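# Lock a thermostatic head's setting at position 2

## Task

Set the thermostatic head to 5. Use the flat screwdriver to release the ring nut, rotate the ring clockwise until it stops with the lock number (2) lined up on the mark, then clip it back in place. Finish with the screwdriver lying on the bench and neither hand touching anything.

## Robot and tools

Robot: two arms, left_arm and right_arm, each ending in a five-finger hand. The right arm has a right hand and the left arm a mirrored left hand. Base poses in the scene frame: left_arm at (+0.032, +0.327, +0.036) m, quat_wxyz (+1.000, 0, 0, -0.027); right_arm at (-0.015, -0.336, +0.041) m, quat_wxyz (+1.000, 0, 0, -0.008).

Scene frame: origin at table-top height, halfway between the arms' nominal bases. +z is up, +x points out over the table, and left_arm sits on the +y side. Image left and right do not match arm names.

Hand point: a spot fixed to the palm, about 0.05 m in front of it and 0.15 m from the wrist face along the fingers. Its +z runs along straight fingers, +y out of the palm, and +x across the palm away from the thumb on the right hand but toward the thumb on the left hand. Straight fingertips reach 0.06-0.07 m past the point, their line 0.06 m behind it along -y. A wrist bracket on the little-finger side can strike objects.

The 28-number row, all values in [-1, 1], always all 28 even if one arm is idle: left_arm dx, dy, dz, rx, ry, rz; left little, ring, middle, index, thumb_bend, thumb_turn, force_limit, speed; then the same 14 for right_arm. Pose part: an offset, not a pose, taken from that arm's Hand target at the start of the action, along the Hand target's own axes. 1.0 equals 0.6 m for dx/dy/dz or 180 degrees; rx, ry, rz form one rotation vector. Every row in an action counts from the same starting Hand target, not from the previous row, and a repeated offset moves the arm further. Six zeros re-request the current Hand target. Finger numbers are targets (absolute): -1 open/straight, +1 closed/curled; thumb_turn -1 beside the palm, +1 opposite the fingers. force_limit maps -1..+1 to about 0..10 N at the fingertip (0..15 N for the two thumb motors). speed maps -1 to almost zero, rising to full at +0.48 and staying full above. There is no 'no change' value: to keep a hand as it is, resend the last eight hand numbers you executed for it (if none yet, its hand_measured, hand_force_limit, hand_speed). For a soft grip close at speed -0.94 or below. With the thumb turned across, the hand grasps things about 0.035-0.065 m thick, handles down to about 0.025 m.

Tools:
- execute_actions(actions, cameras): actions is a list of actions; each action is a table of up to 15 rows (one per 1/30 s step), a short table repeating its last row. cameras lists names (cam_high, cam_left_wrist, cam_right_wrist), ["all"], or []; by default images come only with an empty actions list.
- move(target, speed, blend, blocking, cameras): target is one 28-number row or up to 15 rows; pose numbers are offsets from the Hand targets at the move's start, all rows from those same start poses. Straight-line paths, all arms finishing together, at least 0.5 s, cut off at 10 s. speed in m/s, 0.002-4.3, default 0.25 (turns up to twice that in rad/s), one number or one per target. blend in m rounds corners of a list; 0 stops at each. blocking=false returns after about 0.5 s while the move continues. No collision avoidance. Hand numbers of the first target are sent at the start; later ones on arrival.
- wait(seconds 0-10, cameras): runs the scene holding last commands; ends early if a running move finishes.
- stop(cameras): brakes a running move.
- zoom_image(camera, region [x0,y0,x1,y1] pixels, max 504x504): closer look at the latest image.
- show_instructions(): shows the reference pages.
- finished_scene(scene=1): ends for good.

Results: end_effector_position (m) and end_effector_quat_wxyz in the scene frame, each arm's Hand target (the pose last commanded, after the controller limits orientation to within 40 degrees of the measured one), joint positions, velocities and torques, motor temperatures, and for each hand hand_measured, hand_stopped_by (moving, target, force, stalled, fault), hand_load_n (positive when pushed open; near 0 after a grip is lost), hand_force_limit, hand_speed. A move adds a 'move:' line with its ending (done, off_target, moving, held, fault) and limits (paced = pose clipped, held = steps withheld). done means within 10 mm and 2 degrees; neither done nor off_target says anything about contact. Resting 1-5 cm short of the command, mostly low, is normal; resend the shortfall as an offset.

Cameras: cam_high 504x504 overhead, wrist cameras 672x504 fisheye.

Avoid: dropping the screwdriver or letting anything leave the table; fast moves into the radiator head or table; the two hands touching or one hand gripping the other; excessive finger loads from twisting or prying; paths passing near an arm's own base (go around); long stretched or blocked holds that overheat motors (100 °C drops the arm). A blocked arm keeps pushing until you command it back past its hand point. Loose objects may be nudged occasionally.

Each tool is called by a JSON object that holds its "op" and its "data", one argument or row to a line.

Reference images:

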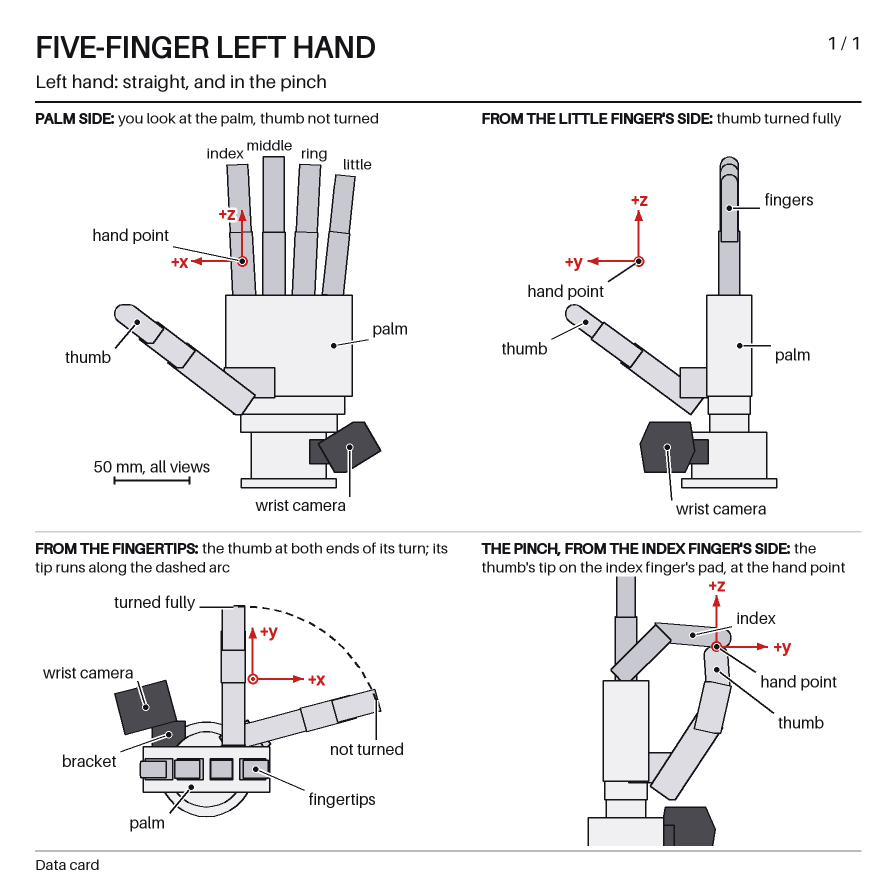

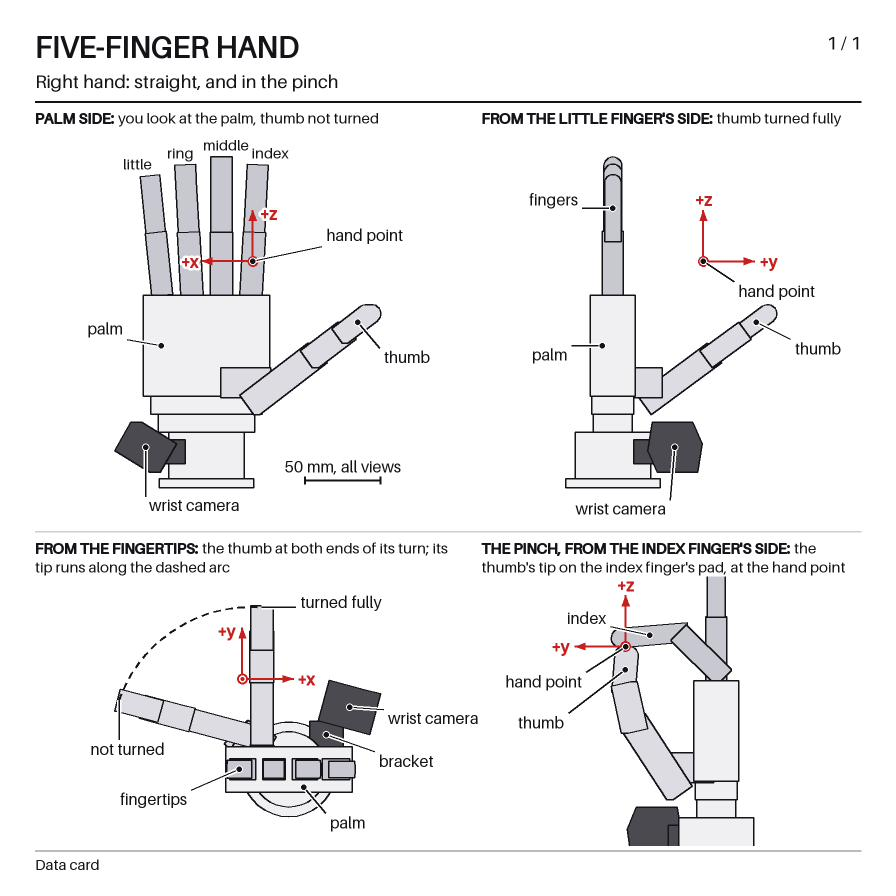

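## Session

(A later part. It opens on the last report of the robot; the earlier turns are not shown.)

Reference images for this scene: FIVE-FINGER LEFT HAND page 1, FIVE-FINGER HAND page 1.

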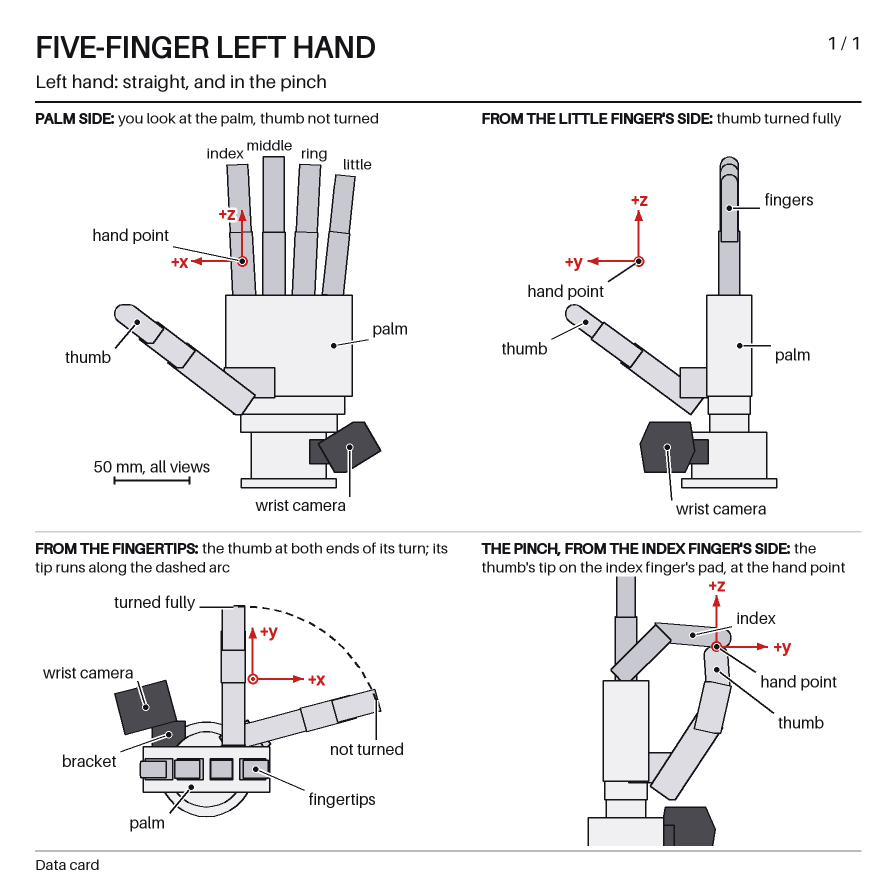

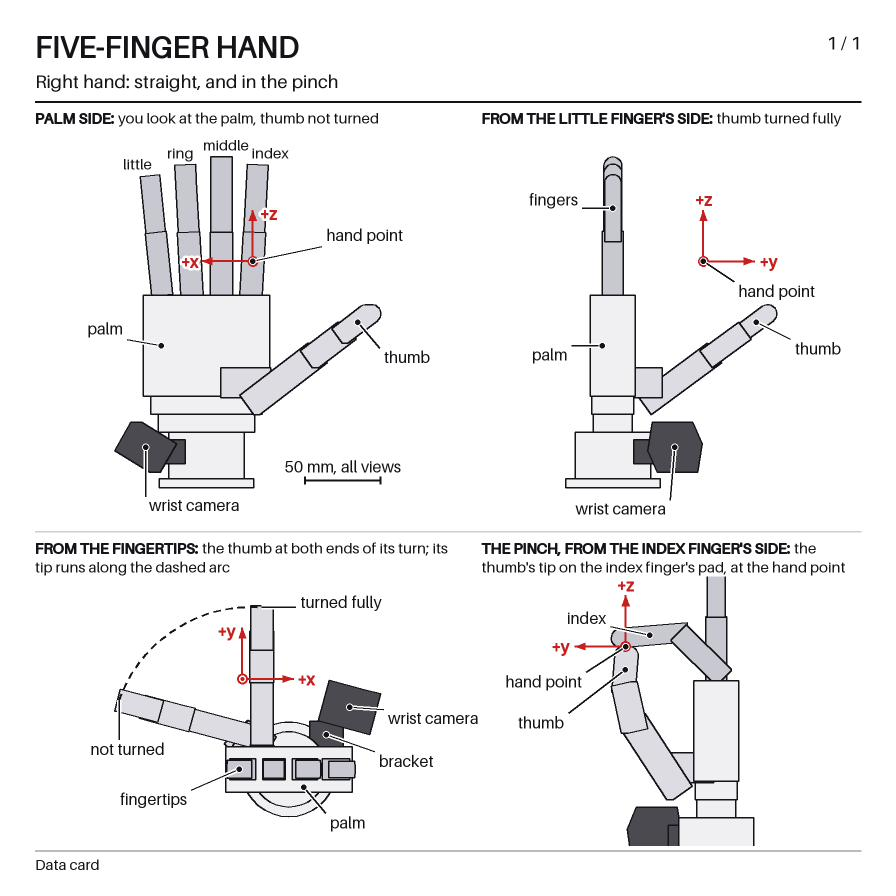

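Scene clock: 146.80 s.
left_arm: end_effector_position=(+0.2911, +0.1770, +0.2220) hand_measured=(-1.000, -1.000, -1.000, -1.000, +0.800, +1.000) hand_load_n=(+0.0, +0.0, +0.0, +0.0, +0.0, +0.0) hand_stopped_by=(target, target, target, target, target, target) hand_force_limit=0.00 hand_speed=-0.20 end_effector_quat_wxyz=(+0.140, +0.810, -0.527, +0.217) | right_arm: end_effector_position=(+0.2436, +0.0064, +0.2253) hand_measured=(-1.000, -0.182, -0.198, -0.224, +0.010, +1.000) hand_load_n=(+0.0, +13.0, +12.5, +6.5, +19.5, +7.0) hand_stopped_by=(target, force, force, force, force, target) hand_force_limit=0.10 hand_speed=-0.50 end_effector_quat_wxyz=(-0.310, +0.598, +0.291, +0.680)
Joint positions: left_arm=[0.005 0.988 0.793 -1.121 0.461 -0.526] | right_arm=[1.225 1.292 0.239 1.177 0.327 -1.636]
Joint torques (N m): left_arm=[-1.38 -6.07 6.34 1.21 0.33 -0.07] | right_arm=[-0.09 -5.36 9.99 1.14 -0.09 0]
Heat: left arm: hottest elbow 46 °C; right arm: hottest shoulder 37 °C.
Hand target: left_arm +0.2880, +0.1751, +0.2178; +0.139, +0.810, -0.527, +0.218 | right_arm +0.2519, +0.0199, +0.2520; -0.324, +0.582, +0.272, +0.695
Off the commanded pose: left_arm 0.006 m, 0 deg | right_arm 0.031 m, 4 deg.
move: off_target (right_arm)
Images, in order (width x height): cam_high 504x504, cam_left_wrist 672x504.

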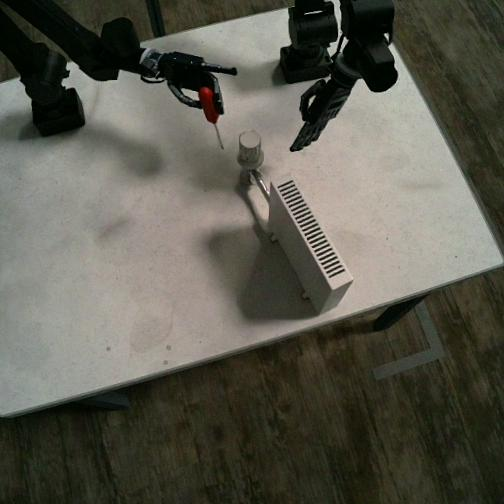

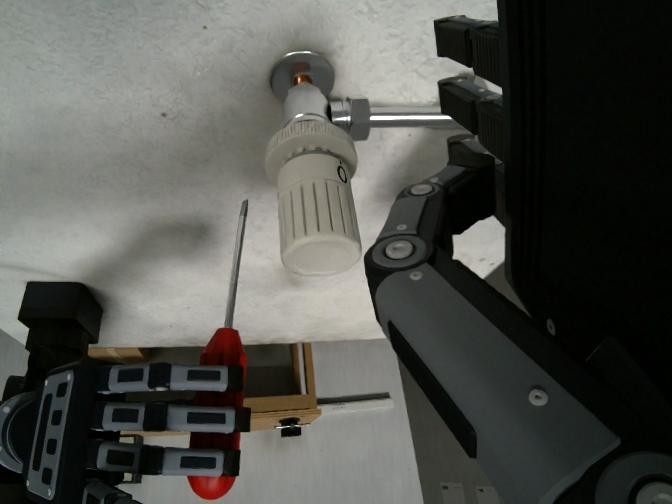

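{"op": "move", "data": {
  "target": [0,0,0,0,0,0,-1,-1,-1,-1,0.8,1,0,-0.2, 0.046,0.0017,0.0272,0,0,0,-1,0.3,0.3,0.3,0.2,1,0.1,-0.5],
  "cameras": ["cam_left_wrist","cam_high"],
  "speed": 0.1
}}

{"op": "zoom_image", "data": {
  "camera": "cam_left_wrist",
  "region": [220, 100, 400, 300]
}}

{"op": "zoom_image", "data": {
  "camera": "cam_high",
  "region": [180, 90, 280, 190]
}}

Scene clock: 152.97 s.
left_arm: end_effector_position=(+0.2911, +0.1770, +0.2220) hand_measured=(-1.000, -1.000, -1.000, -1.000, +0.800, +1.000) hand_load_n=(+0.0, +0.0, +0.0, +0.0, +0.0, +0.0) hand_stopped_by=(target, target, target, target, target, target) hand_force_limit=0.00 hand_speed=-0.20 end_effector_quat_wxyz=(+0.140, +0.810, -0.527, +0.217) | right_arm: end_effector_position=(+0.2510, +0.0140, +0.2518) hand_measured=(-1.000, -0.182, -0.198, -0.224, +0.010, +1.000) hand_load_n=(+0.0, +13.0, +12.5, +7.0, +19.0, +6.5) hand_stopped_by=(target, force, force, force, force, target) hand_force_limit=0.10 hand_speed=-0.50 end_effector_quat_wxyz=(-0.310, +0.598, +0.291, +0.679)
Joint positions: left_arm=[0.005 0.988 0.793 -1.121 0.461 -0.526] | right_arm=[1.209 1.19 0.29 1.021 0.311 -1.632]
Joint torques (N m): left_arm=[-1.32 -6.12 6.34 1.17 0.33 -0.08] | right_arm=[0.15 -3.43 11.67 1.44 -0.1 -0.06]
Heat: left arm: hottest elbow 45 °C; right arm: hottest shoulder 37 °C.
Hand target: left_arm +0.2880, +0.1751, +0.2178; +0.139, +0.810, -0.527, +0.218 | right_arm +0.2599, +0.0279, +0.2821; -0.324, +0.582, +0.272, +0.695
Off the commanded pose: left_arm 0.006 m, 0 deg | right_arm 0.034 m, 4 deg.
move: off_target (right_arm)
Images, in order (width x height): cam_high 504x504, cam_left_wrist 672x504.

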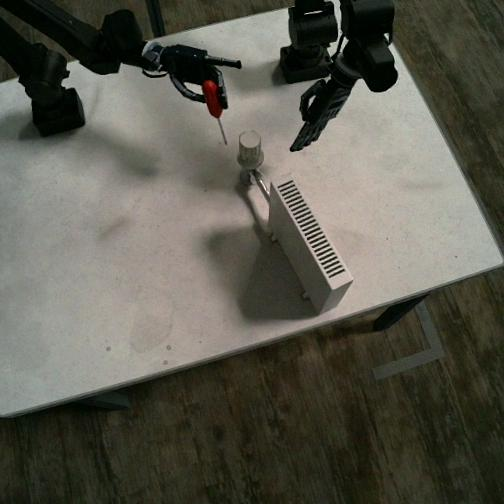

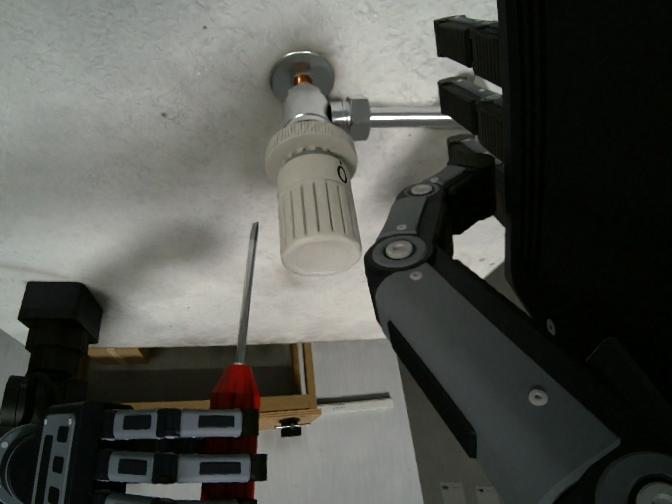

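Scaled by 2.520 from the camera's 672x504 image, which has a finer 960x720 frame.

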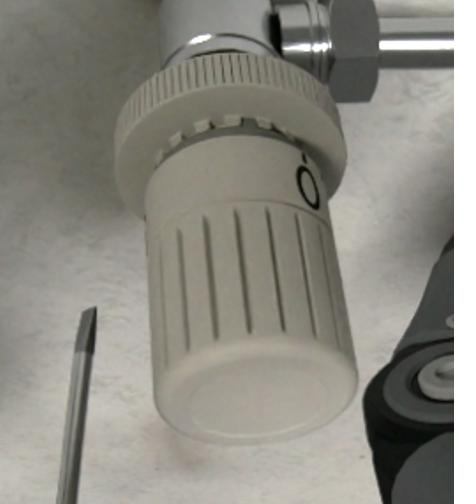

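Scaled by 5.040 from the camera's 504x504 image, which has a finer 720x720 frame.

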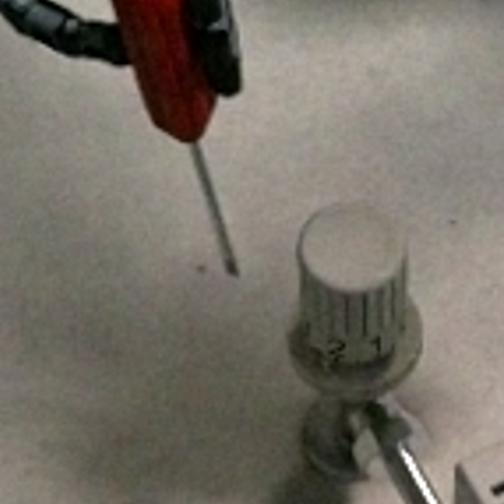

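{"op": "move", "data": {
  "target": [0,0,0,0,0,0,-1,-1,-1,-1,0.8,1,0,-0.2, -0.006,-0.0043,0.031,0,0,0,-1,0.3,0.3,0.3,0.2,1,0.1,-0.5],
  "cameras": ["cam_left_wrist","cam_high"],
  "speed": 0.06
}}

{"op": "zoom_image", "data": {
  "camera": "cam_left_wrist",
  "region": [220, 100, 400, 300]
}}

{"op": "zoom_image", "data": {
  "camera": "cam_high",
  "region": [180, 90, 280, 190]
}}

Scene clock: 154.33 s.
left_arm: end_effector_position=(+0.2911, +0.1770, +0.2220) hand_measured=(-1.000, -1.000, -1.000, -1.000, +0.800, +1.000) hand_load_n=(+0.0, +0.0, +0.0, +0.0, +0.0, +0.0) hand_stopped_by=(target, target, target, target, target, target) hand_force_limit=0.00 hand_speed=-0.20 end_effector_quat_wxyz=(+0.140, +0.810, -0.527, +0.217) | right_arm: end_effector_position=(+0.2599, +0.0281, +0.2537) hand_measured=(-1.000, -0.182, -0.198, -0.224, +0.010, +1.000) hand_load_n=(+0.0, +13.0, +13.0, +6.5, +19.5, +7.0) hand_stopped_by=(target, force, force, force, force, target) hand_force_limit=0.10 hand_speed=-0.50 end_effector_quat_wxyz=(-0.310, +0.599, +0.291, +0.679)
Joint positions: left_arm=[0.005 0.988 0.793 -1.121 0.461 -0.526] | right_arm=[1.197 1.235 0.333 1.021 0.299 -1.63]
Joint torques (N m): left_arm=[-1.32 -6.07 6.32 1.2 0.32 -0.09] | right_arm=[-0.03 -3.9 11.97 2.02 -0.11 -0.03]
Heat: left arm: hottest elbow 45 °C; right arm: hottest shoulder 37 °C.
Hand target: left_arm +0.2880, +0.1751, +0.2178; +0.139, +0.810, -0.527, +0.218 | right_arm +0.2700, +0.0442, +0.2817; -0.324, +0.582, +0.272, +0.695
Off the commanded pose: left_arm 0.006 m, 0 deg | right_arm 0.034 m, 4 deg.
move: off_target (right_arm)
Images, in order (width x height): cam_high 504x504, cam_left_wrist 672x504.

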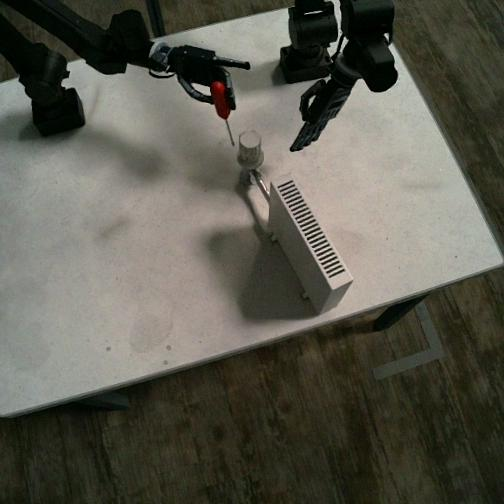

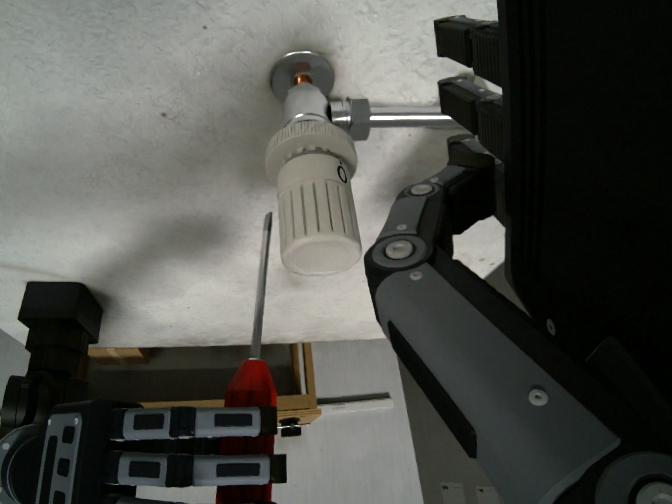

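Scaled by 2.520 from the camera's 672x504 image, which has a finer 960x720 frame.

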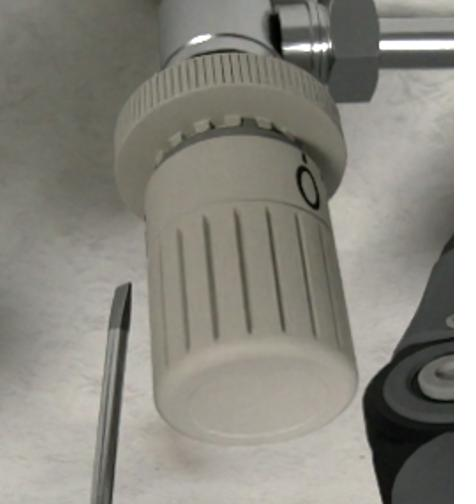

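Scaled by 5.040 from the camera's 504x504 image, which has a finer 720x720 frame.

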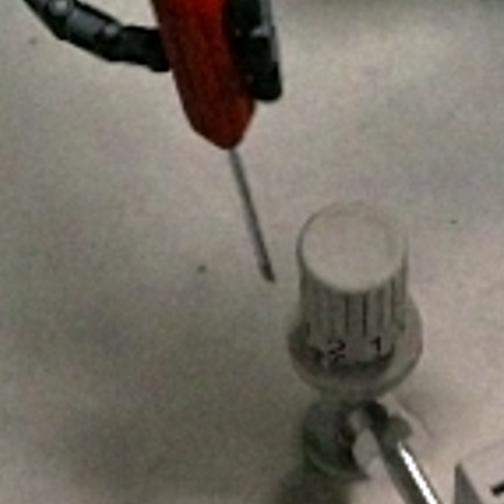

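{"op": "move", "data": {
  "target": [0,0,0,0,0,0,-1,-1,-1,-1,0.8,1,0,-0.2, -0.025,-0.0025,0.0187,0,0,0,-1,0.3,0.3,0.3,0.2,1,0.1,-0.5],
  "cameras": ["cam_left_wrist","cam_high"],
  "speed": 0.05
}}

{"op": "zoom_image", "data": {
  "camera": "cam_left_wrist",
  "region": [220, 100, 400, 300]
}}

{"op": "zoom_image", "data": {
  "camera": "cam_high",
  "region": [180, 90, 280, 190]
}}

Scene clock: 155.57 s.
left_arm: end_effector_position=(+0.2911, +0.1770, +0.2220) hand_measured=(-1.000, -1.000, -1.000, -1.000, +0.800, +1.000) hand_load_n=(+0.0, +0.0, +0.0, +0.0, +0.0, +0.0) hand_stopped_by=(target, target, target, target, target, target) hand_force_limit=0.00 hand_speed=-0.20 end_effector_quat_wxyz=(+0.140, +0.810, -0.527, +0.217) | right_arm: end_effector_position=(+0.2676, +0.0399, +0.2426) hand_measured=(-1.000, -0.182, -0.198, -0.224, +0.010, +1.000) hand_load_n=(+0.0, +13.0, +12.5, +6.5, +19.5, +7.0) hand_stopped_by=(target, force, force, force, force, target) hand_force_limit=0.10 hand_speed=-0.50 end_effector_quat_wxyz=(-0.310, +0.600, +0.291, +0.678)
Joint positions: left_arm=[0.005 0.988 0.793 -1.121 0.461 -0.526] | right_arm=[1.188 1.322 0.357 1.082 0.29 -1.628]
Joint torques (N m): left_arm=[-1.26 -6.01 6.31 1.21 0.33 -0.08] | right_arm=[0.67 -3.49 10.93 2.21 -0.11 -0.04]
Heat: left arm: hottest elbow 45 °C; right arm: hottest shoulder 37 °C.
Hand target: left_arm +0.2880, +0.1751, +0.2178; +0.139, +0.810, -0.527, +0.218 | right_arm +0.2778, +0.0555, +0.2689; -0.324, +0.582, +0.272, +0.695
Off the commanded pose: left_arm 0.006 m, 0 deg | right_arm 0.032 m, 4 deg.
move: off_target (right_arm)
Images, in order (width x height): cam_high 504x504, cam_left_wrist 672x504.

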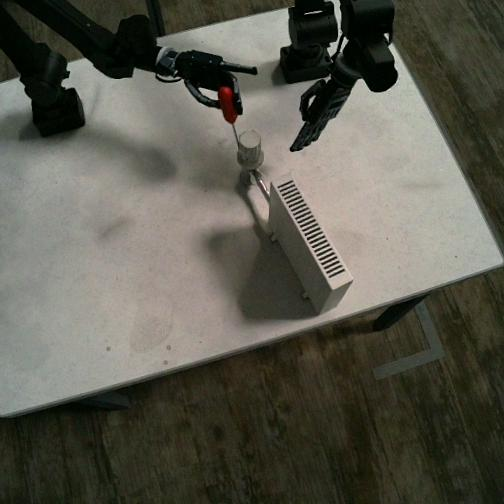

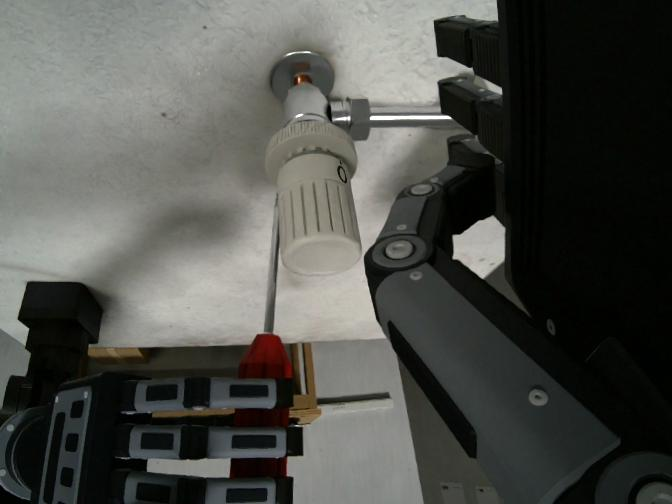

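Scaled by 2.520 from the camera's 672x504 image, which has a finer 960x720 frame.

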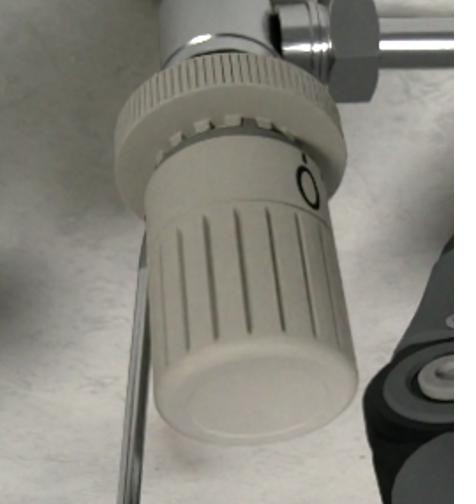

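Scaled by 5.040 from the camera's 504x504 image, which has a finer 720x720 frame.

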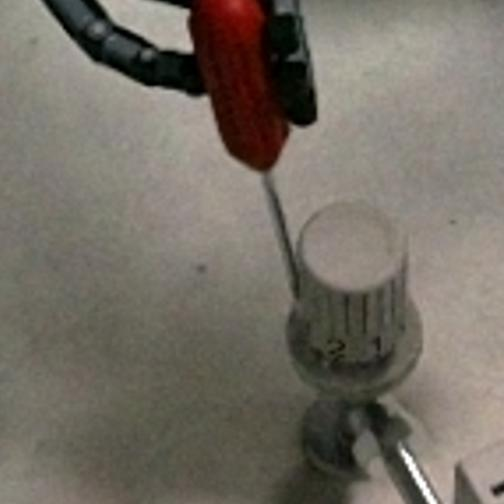

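{"op": "move", "data": {
  "target": [0,0,0,0,0,0,-1,-1,-1,-1,0.8,1,0,-0.2, -0.018,-0.0,-0.002,0,0,0,-1,0.3,0.3,0.3,0.2,1,0.1,-0.5],
  "cameras": ["cam_left_wrist","cam_high"],
  "speed": 0.04
}}

{"op": "zoom_image", "data": {
  "camera": "cam_left_wrist",
  "region": [240, 100, 380, 240]
}}

{"op": "zoom_image", "data": {
  "camera": "cam_high",
  "region": [210, 110, 280, 180]
}}

Scene clock: 156.63 s.
left_arm: end_effector_position=(+0.2911, +0.1770, +0.2220) hand_measured=(-1.000, -1.000, -1.000, -1.000, +0.800, +1.000) hand_load_n=(+0.0, +0.0, +0.0, +0.0, +0.0, +0.0) hand_stopped_by=(target, target, target, target, target, target) hand_force_limit=0.00 hand_speed=-0.20 end_effector_quat_wxyz=(+0.140, +0.810, -0.527, +0.217) | right_arm: end_effector_position=(+0.2685, +0.0424, +0.2388) hand_measured=(-1.000, -0.182, -0.198, -0.224, +0.010, +1.000) hand_load_n=(-0.5, +16.5, +12.5, +3.5, +20.0, +3.5) hand_stopped_by=(target, force, force, force, force, target) hand_force_limit=0.10 hand_speed=-0.50 end_effector_quat_wxyz=(-0.313, +0.595, +0.288, +0.682)
Joint positions: left_arm=[0.005 0.988 0.793 -1.121 0.461 -0.526] | right_arm=[1.188 1.361 0.357 1.135 0.29 -1.627]
Joint torques (N m): left_arm=[-1.32 -6.01 6.31 1.2 0.32 -0.08] | right_arm=[-0.09 -4.07 10.35 1.92 -0.12 -0.08]
Heat: left arm: hottest elbow 45 °C; right arm: hottest shoulder 37 °C.
Hand target: left_arm +0.2880, +0.1751, +0.2178; +0.139, +0.810, -0.527, +0.218 | right_arm +0.2781, +0.0562, +0.2581; -0.324, +0.582, +0.272, +0.695
Off the commanded pose: left_arm 0.006 m, 0 deg | right_arm 0.026 m, 3 deg.
move: off_target (right_arm)
Images, in order (width x height): cam_high 504x504, cam_left_wrist 672x504.

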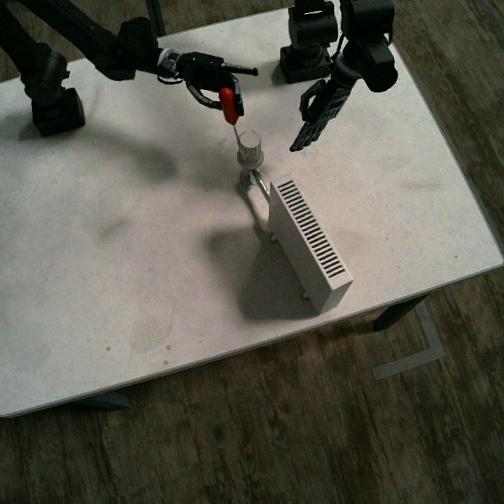

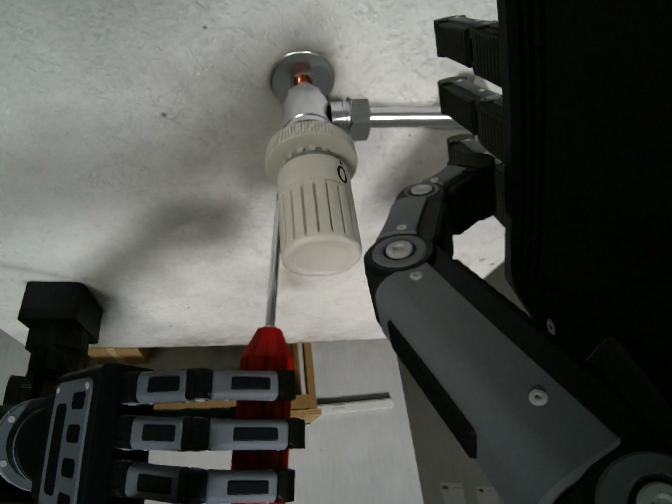

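Scaled by 3.600 from the camera's 672x504 image, which has a finer 960x720 frame.

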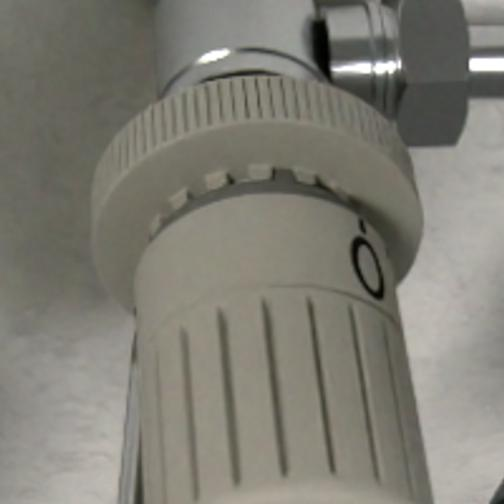

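Scaled by 7.200 from the camera's 504x504 image, which has a finer 720x720 frame.

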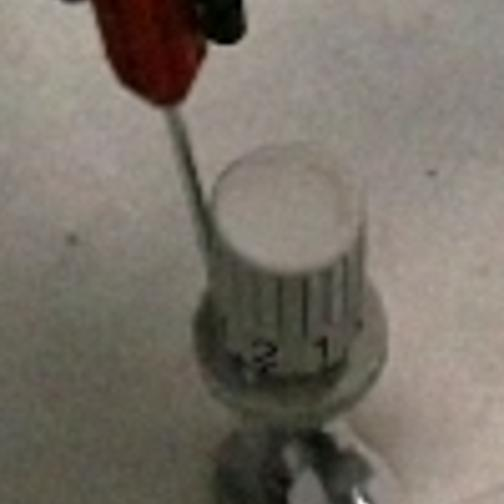

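{"op": "move", "data": {
  "target": [0,0,0,0,0,0,-1,-1,-1,-1,0.8,1,0,-0.2, -0.0197,-0.0,-0.007,0,0,0,-1,0.3,0.3,0.3,0.2,1,0.1,-0.5],
  "cameras": ["cam_left_wrist","cam_high"],
  "speed": 0.04
}}

{"op": "zoom_image", "data": {
  "camera": "cam_left_wrist",
  "region": [240, 100, 380, 240]
}}

{"op": "zoom_image", "data": {
  "camera": "cam_high",
  "region": [210, 110, 280, 180]
}}

Scene clock: 157.93 s.
left_arm: end_effector_position=(+0.2911, +0.1770, +0.2220) hand_measured=(-1.000, -1.000, -1.000, -1.000, +0.800, +1.000) hand_load_n=(+0.0, +0.0, +0.0, +0.0, +0.0, +0.0) hand_stopped_by=(target, target, target, target, target, target) hand_force_limit=0.00 hand_speed=-0.20 end_effector_quat_wxyz=(+0.140, +0.810, -0.527, +0.217) | right_arm: end_effector_position=(+0.2701, +0.0432, +0.2381) hand_measured=(-1.000, -0.182, -0.198, -0.224, +0.010, +1.000) hand_load_n=(+0.0, +22.5, +12.0, +0.0, +22.5, -2.0) hand_stopped_by=(target, force, force, force, force, target) hand_force_limit=0.10 hand_speed=-0.50 end_effector_quat_wxyz=(-0.313, +0.587, +0.284, +0.690)
Joint positions: left_arm=[0.005 0.988 0.793 -1.121 0.461 -0.526] | right_arm=[1.188 1.4 0.357 1.199 0.293 -1.64]
Joint torques (N m): left_arm=[-1.26 -6.01 6.35 1.21 0.32 -0.09] | right_arm=[-0.32 -2.73 8.91 1.94 -0.26 0.11]
Heat: left arm: hottest elbow 45 °C; right arm: hottest shoulder 37 °C.
Hand target: left_arm +0.2880, +0.1751, +0.2178; +0.139, +0.810, -0.527, +0.218 | right_arm +0.2770, +0.0545, +0.2457; -0.324, +0.582, +0.272, +0.695
Off the commanded pose: left_arm 0.006 m, 0 deg | right_arm 0.015 m, 2 deg.
move: off_target (right_arm)
Images, in order (width x height): cam_high 504x504, cam_left_wrist 672x504.

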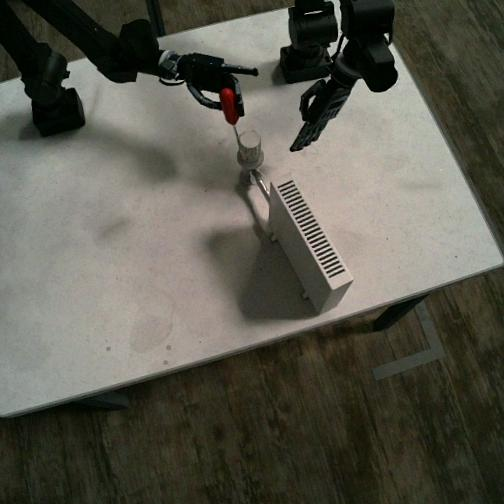

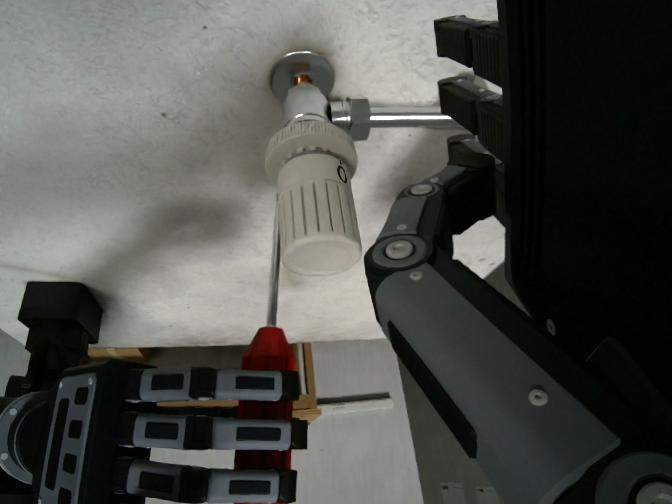

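Scaled by 3.600 from the camera's 672x504 image, which has a finer 960x720 frame.

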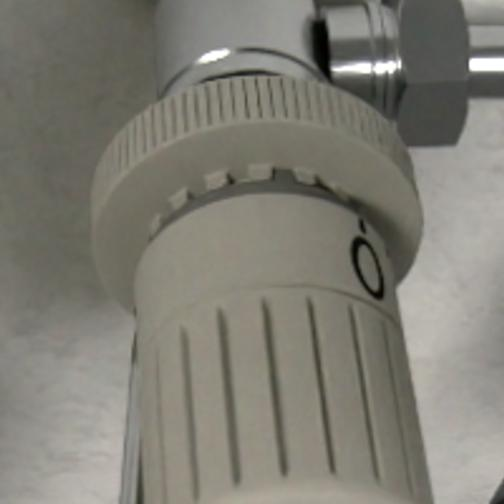

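Scaled by 7.200 from the camera's 504x504 image, which has a finer 720x720 frame.

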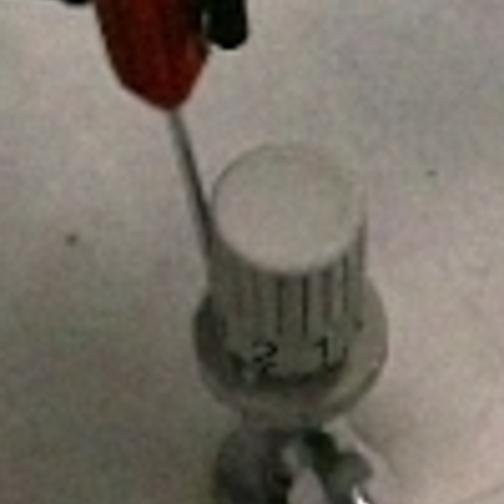

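{"op": "move", "data": {
  "target": [
    [0,0,0,0,0,0,-1,-1,-1,-1,0.8,1,0,-0.2, 0.0985,0,0.0174,0,0,0,-1,0.3,0.3,0.3,0.2,1,0.1,-0.5],
    [0,0,0,0,0,0,-1,-1,-1,-1,0.8,1,0,-0.2, 0.117,0.0025,-0.088,0,0,0,-1,0.3,0.3,0.3,0.2,1,0.1,-0.5]
  ],
  "speed": 0.12,
  "blend": 0.01
}}

Scene clock: 160.97 s.
left_arm: end_effector_position=(+0.2911, +0.1770, +0.2220) hand_measured=(-1.000, -1.000, -1.000, -1.000, +0.800, +1.000) hand_load_n=(+0.0, +0.0, +0.0, +0.0, +0.0, +0.0) hand_stopped_by=(target, target, target, target, target, target) hand_force_limit=0.00 hand_speed=-0.20 end_effector_quat_wxyz=(+0.140, +0.810, -0.527, +0.217) | right_arm: end_effector_position=(+0.2401, +0.0059, +0.3022) hand_measured=(-1.000, -0.182, -0.198, -0.224, +0.010, +1.000) hand_load_n=(+0.0, +12.5, +12.5, +7.0, +19.0, +6.5) hand_stopped_by=(target, force, force, force, force, target) hand_force_limit=0.10 hand_speed=-0.50 end_effector_quat_wxyz=(-0.322, +0.585, +0.272, +0.693)
Joint positions: left_arm=[0.005 0.988 0.793 -1.121 0.461 -0.526] | right_arm=[1.243 1.001 0.321 0.86 0.353 -1.632]
Joint torques (N m): left_arm=[-1.32 -5.95 6.31 1.21 0.33 -0.09] | right_arm=[1.73 -3.49 8.06 1.43 0.16 -0.16]
Heat: left arm: hottest elbow 45 °C; right arm: hottest shoulder 37 °C.
Hand target: left_arm +0.2880, +0.1751, +0.2178; +0.139, +0.810, -0.527, +0.218 | right_arm +0.2367, +0.0043, +0.3057; -0.324, +0.582, +0.272, +0.695
Off the commanded pose: left_arm 0.006 m, 0 deg | right_arm 0.005 m, 0 deg.
move: done

{"op": "move", "data": {
  "target": [-0.062,-0.0255,0.141,-0.0862,0.1,0.1026,-1,-1,-1,-1,0.8,1,0,-0.2, 0,0,0,0,0,0,-1,0.3,0.3,0.3,0.2,1,0.1,-0.5],
  "speed": 0.15,
  "cameras": ["cam_left_wrist"]
}}

Scene clock: 163.90 s.
left_arm: end_effector_position=(+0.2976, +0.1700, +0.1267) hand_measured=(-1.000, -1.000, -1.000, -1.000, +0.800, +1.000) hand_load_n=(+0.0, +0.0, +0.0, +0.0, +0.0, +0.0) hand_stopped_by=(target, target, target, target, target, target) hand_force_limit=0.00 hand_speed=-0.20 end_effector_quat_wxyz=(+0.294, +0.647, -0.644, +0.282) | right_arm: end_effector_position=(+0.2401, +0.0057, +0.3023) hand_measured=(-1.000, -0.182, -0.198, -0.224, +0.010, +1.000) hand_load_n=(+0.0, +12.5, +13.0, +7.0, +19.0, +6.5) hand_stopped_by=(target, force, force, force, force, target) hand_force_limit=0.10 hand_speed=-0.50 end_effector_quat_wxyz=(-0.322, +0.585, +0.271, +0.693)
Joint positions: left_arm=[0.077 1.435 0.739 -0.921 0.838 0.04] | right_arm=[1.243 1.001 0.321 0.859 0.353 -1.632]
Joint torques (N m): left_arm=[-0.15 -8.7 6.54 0.24 0.83 0.06] | right_arm=[1.79 -3.08 8.05 1.37 0.16 -0.14]
Motor temperatures (°C): left_arm=[32 34 45 33 31 31] | right_arm=[28 37 38 31 32 31]
Heat: left arm: hottest elbow 45 °C; right arm: hottest elbow 38 °C.
Hand target: left_arm +0.3065, +0.1724, +0.1260; +0.290, +0.646, -0.645, +0.288 | right_arm +0.2368, +0.0043, +0.3057; -0.324, +0.582, +0.272, +0.695
Off the commanded pose: left_arm 0.009 m, 1 deg | right_arm 0.005 m, 1 deg.
move: done
Images, in order (width x height): cam_left_wrist 672x504.

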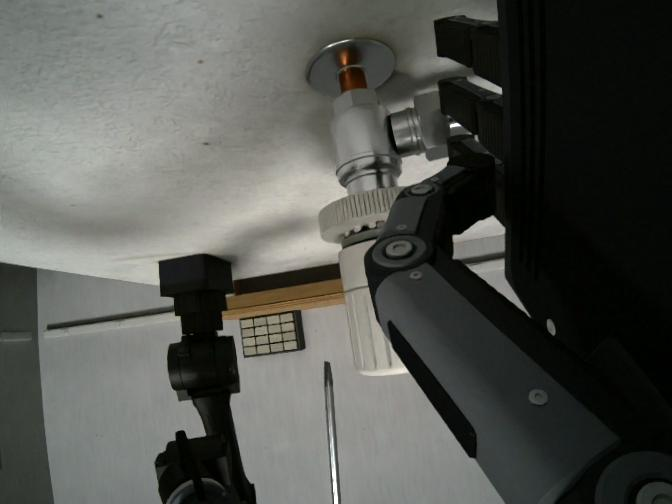

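{"op": "move", "data": {
  "target": [0,0,0,0,0,0,-1,-1,-1,-1,-1,1,0,0, 0,0,0,0,0,0,-1,0.3,0.3,0.3,0.2,1,0.1,-0.5],
  "speed": 0.15,
  "cameras": ["cam_left_wrist"]
}}

{"op": "zoom_image", "data": {
  "camera": "cam_left_wrist",
  "region": [305, 160, 425, 280]
}}

Scene clock: 165.73 s.
left_arm: end_effector_position=(+0.2976, +0.1700, +0.1267) hand_measured=(-1.000, -1.000, -1.000, -1.000, -1.000, +1.000) hand_load_n=(+0.0, +0.0, +0.0, +0.0, +0.0, +0.0) hand_stopped_by=(target, target, target, target, target, target) hand_force_limit=0.00 hand_speed=0.00 end_effector_quat_wxyz=(+0.294, +0.647, -0.645, +0.283) | right_arm: end_effector_position=(+0.2401, +0.0057, +0.3023) hand_measured=(-1.000, -0.182, -0.198, -0.224, +0.010, +1.000) hand_load_n=(+0.0, +13.0, +13.0, +7.0, +19.0, +6.5) hand_stopped_by=(target, force, force, force, force, target) hand_force_limit=0.10 hand_speed=-0.50 end_effector_quat_wxyz=(-0.322, +0.585, +0.271, +0.693)
Joint positions: left_arm=[0.077 1.435 0.739 -0.921 0.839 0.041] | right_arm=[1.243 1.001 0.321 0.859 0.353 -1.632]
Joint torques (N m): left_arm=[-0.21 -8.64 6.58 0.2 0.82 0.07] | right_arm=[1.26 -3.19 8.12 1.22 0.18 -0.15]
Heat: left arm: hottest elbow 45 °C; right arm: hottest elbow 38 °C.
Hand target: left_arm +0.3065, +0.1724, +0.1260; +0.290, +0.646, -0.645, +0.288 | right_arm +0.2368, +0.0043, +0.3057; -0.324, +0.582, +0.272, +0.695
Off the commanded pose: left_arm 0.009 m, 1 deg | right_arm 0.005 m, 1 deg.
move: done
Images, in order (width x height): cam_left_wrist 672x504.

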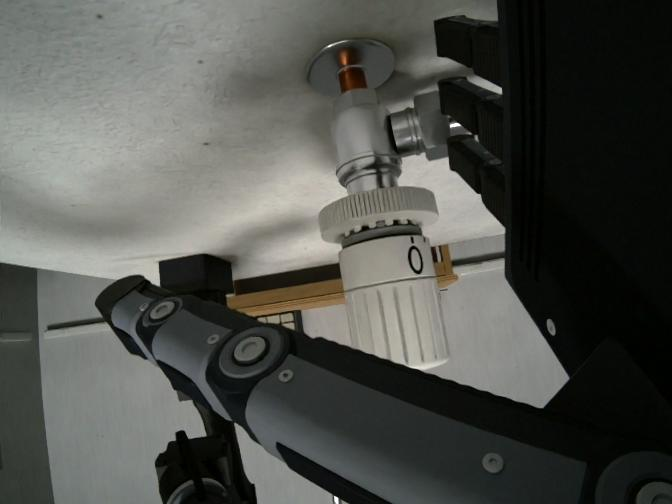

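Scaled by 4.200 from the camera's 672x504 image, which has a finer 960x720 frame.

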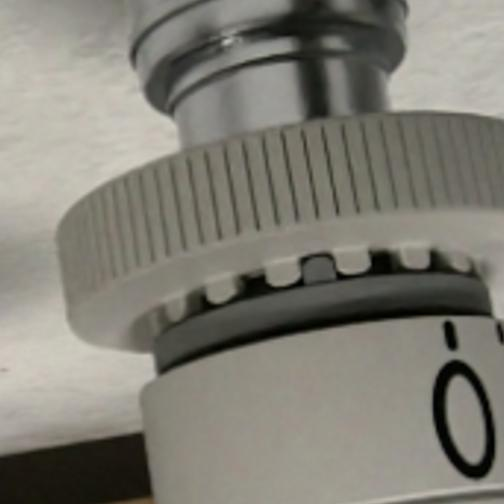

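{"op": "execute_actions", "data": {
  "actions": []
}}

Scene clock: 166.60 s.
left_arm: end_effector_position=(+0.2976, +0.1700, +0.1267) hand_measured=(-1.000, -1.000, -1.000, -1.000, -1.000, +1.000) hand_load_n=(+0.0, +0.0, +0.0, +0.0, -0.5, +0.0) hand_stopped_by=(target, target, target, target, target, target) hand_force_limit=0.00 hand_speed=0.00 end_effector_quat_wxyz=(+0.294, +0.647, -0.645, +0.283) | right_arm: end_effector_position=(+0.2401, +0.0057, +0.3023) hand_measured=(-1.000, -0.182, -0.198, -0.224, +0.010, +1.000) hand_load_n=(+0.0, +12.5, +13.0, +7.0, +19.0, +6.5) hand_stopped_by=(target, force, force, force, force, target) hand_force_limit=0.10 hand_speed=-0.50 end_effector_quat_wxyz=(-0.322, +0.585, +0.271, +0.693)
Joint positions: left_arm=[0.077 1.435 0.739 -0.921 0.839 0.041] | right_arm=[1.243 1.001 0.321 0.859 0.353 -1.632]
Joint velocities: within noise
Joint torques (N m): left_arm=[-0.09 -8.53 6.57 0.23 0.81 0.07] | right_arm=[1.55 -3.14 8.21 1.07 0.14 -0.13]
Motor temperatures (°C): left_arm=[32 34 45 33 32 31] | right_arm=[28 37 38 31 32 31]
Heat: left arm: hottest elbow 45 °C; right arm: hottest elbow 38 °C.
Hand target: left_arm +0.3065, +0.1724, +0.1260; +0.290, +0.646, -0.645, +0.288 | right_arm +0.2368, +0.0043, +0.3057; -0.324, +0.582, +0.272, +0.695
Off the commanded pose: left_arm 0.009 m, 1 deg | right_arm 0.005 m, 1 deg.

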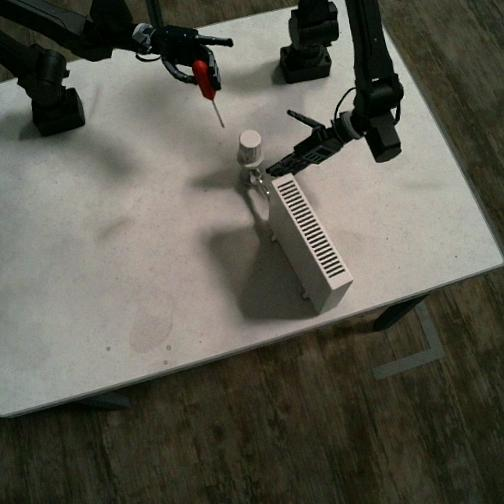

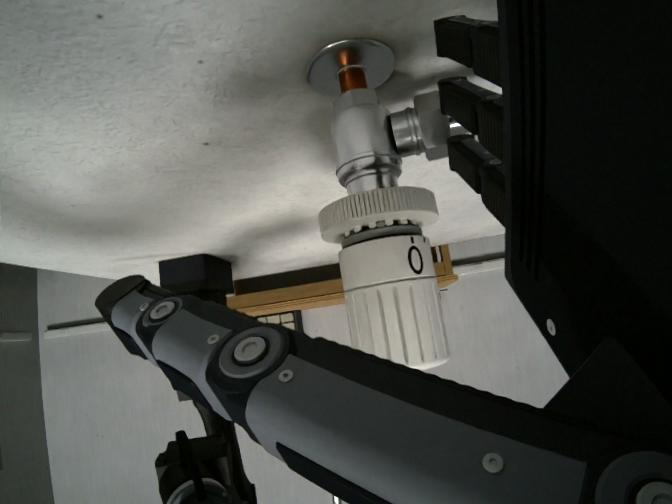

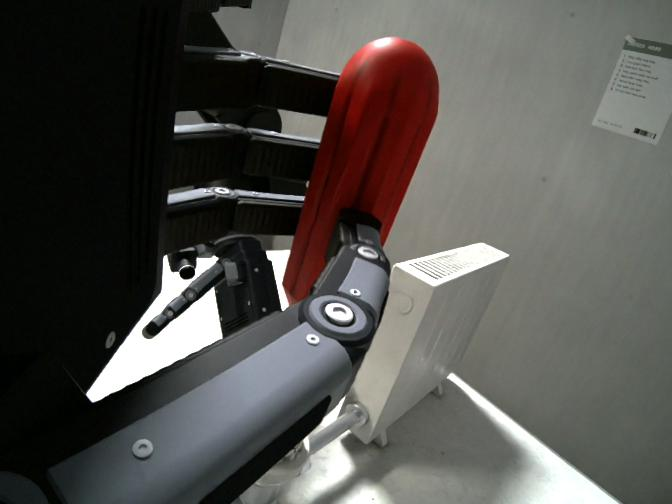

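{"op": "zoom_image", "data": {
  "camera": "cam_left_wrist",
  "region": [305, 160, 465, 280]
}}

{"op": "zoom_image", "data": {
  "camera": "cam_right_wrist",
  "region": [580, 20, 672, 160]
}}

Scaled by 3.150 from the camera's 672x504 image, which has a finer 960x720 frame.

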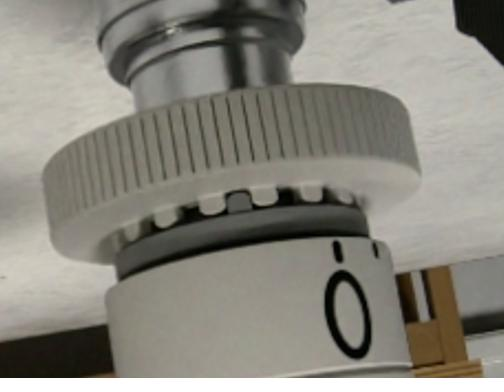

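Scaled by 3.600 from the camera's 672x504 image, which has a finer 960x720 frame.

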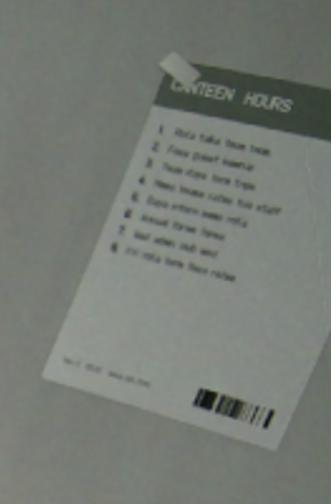

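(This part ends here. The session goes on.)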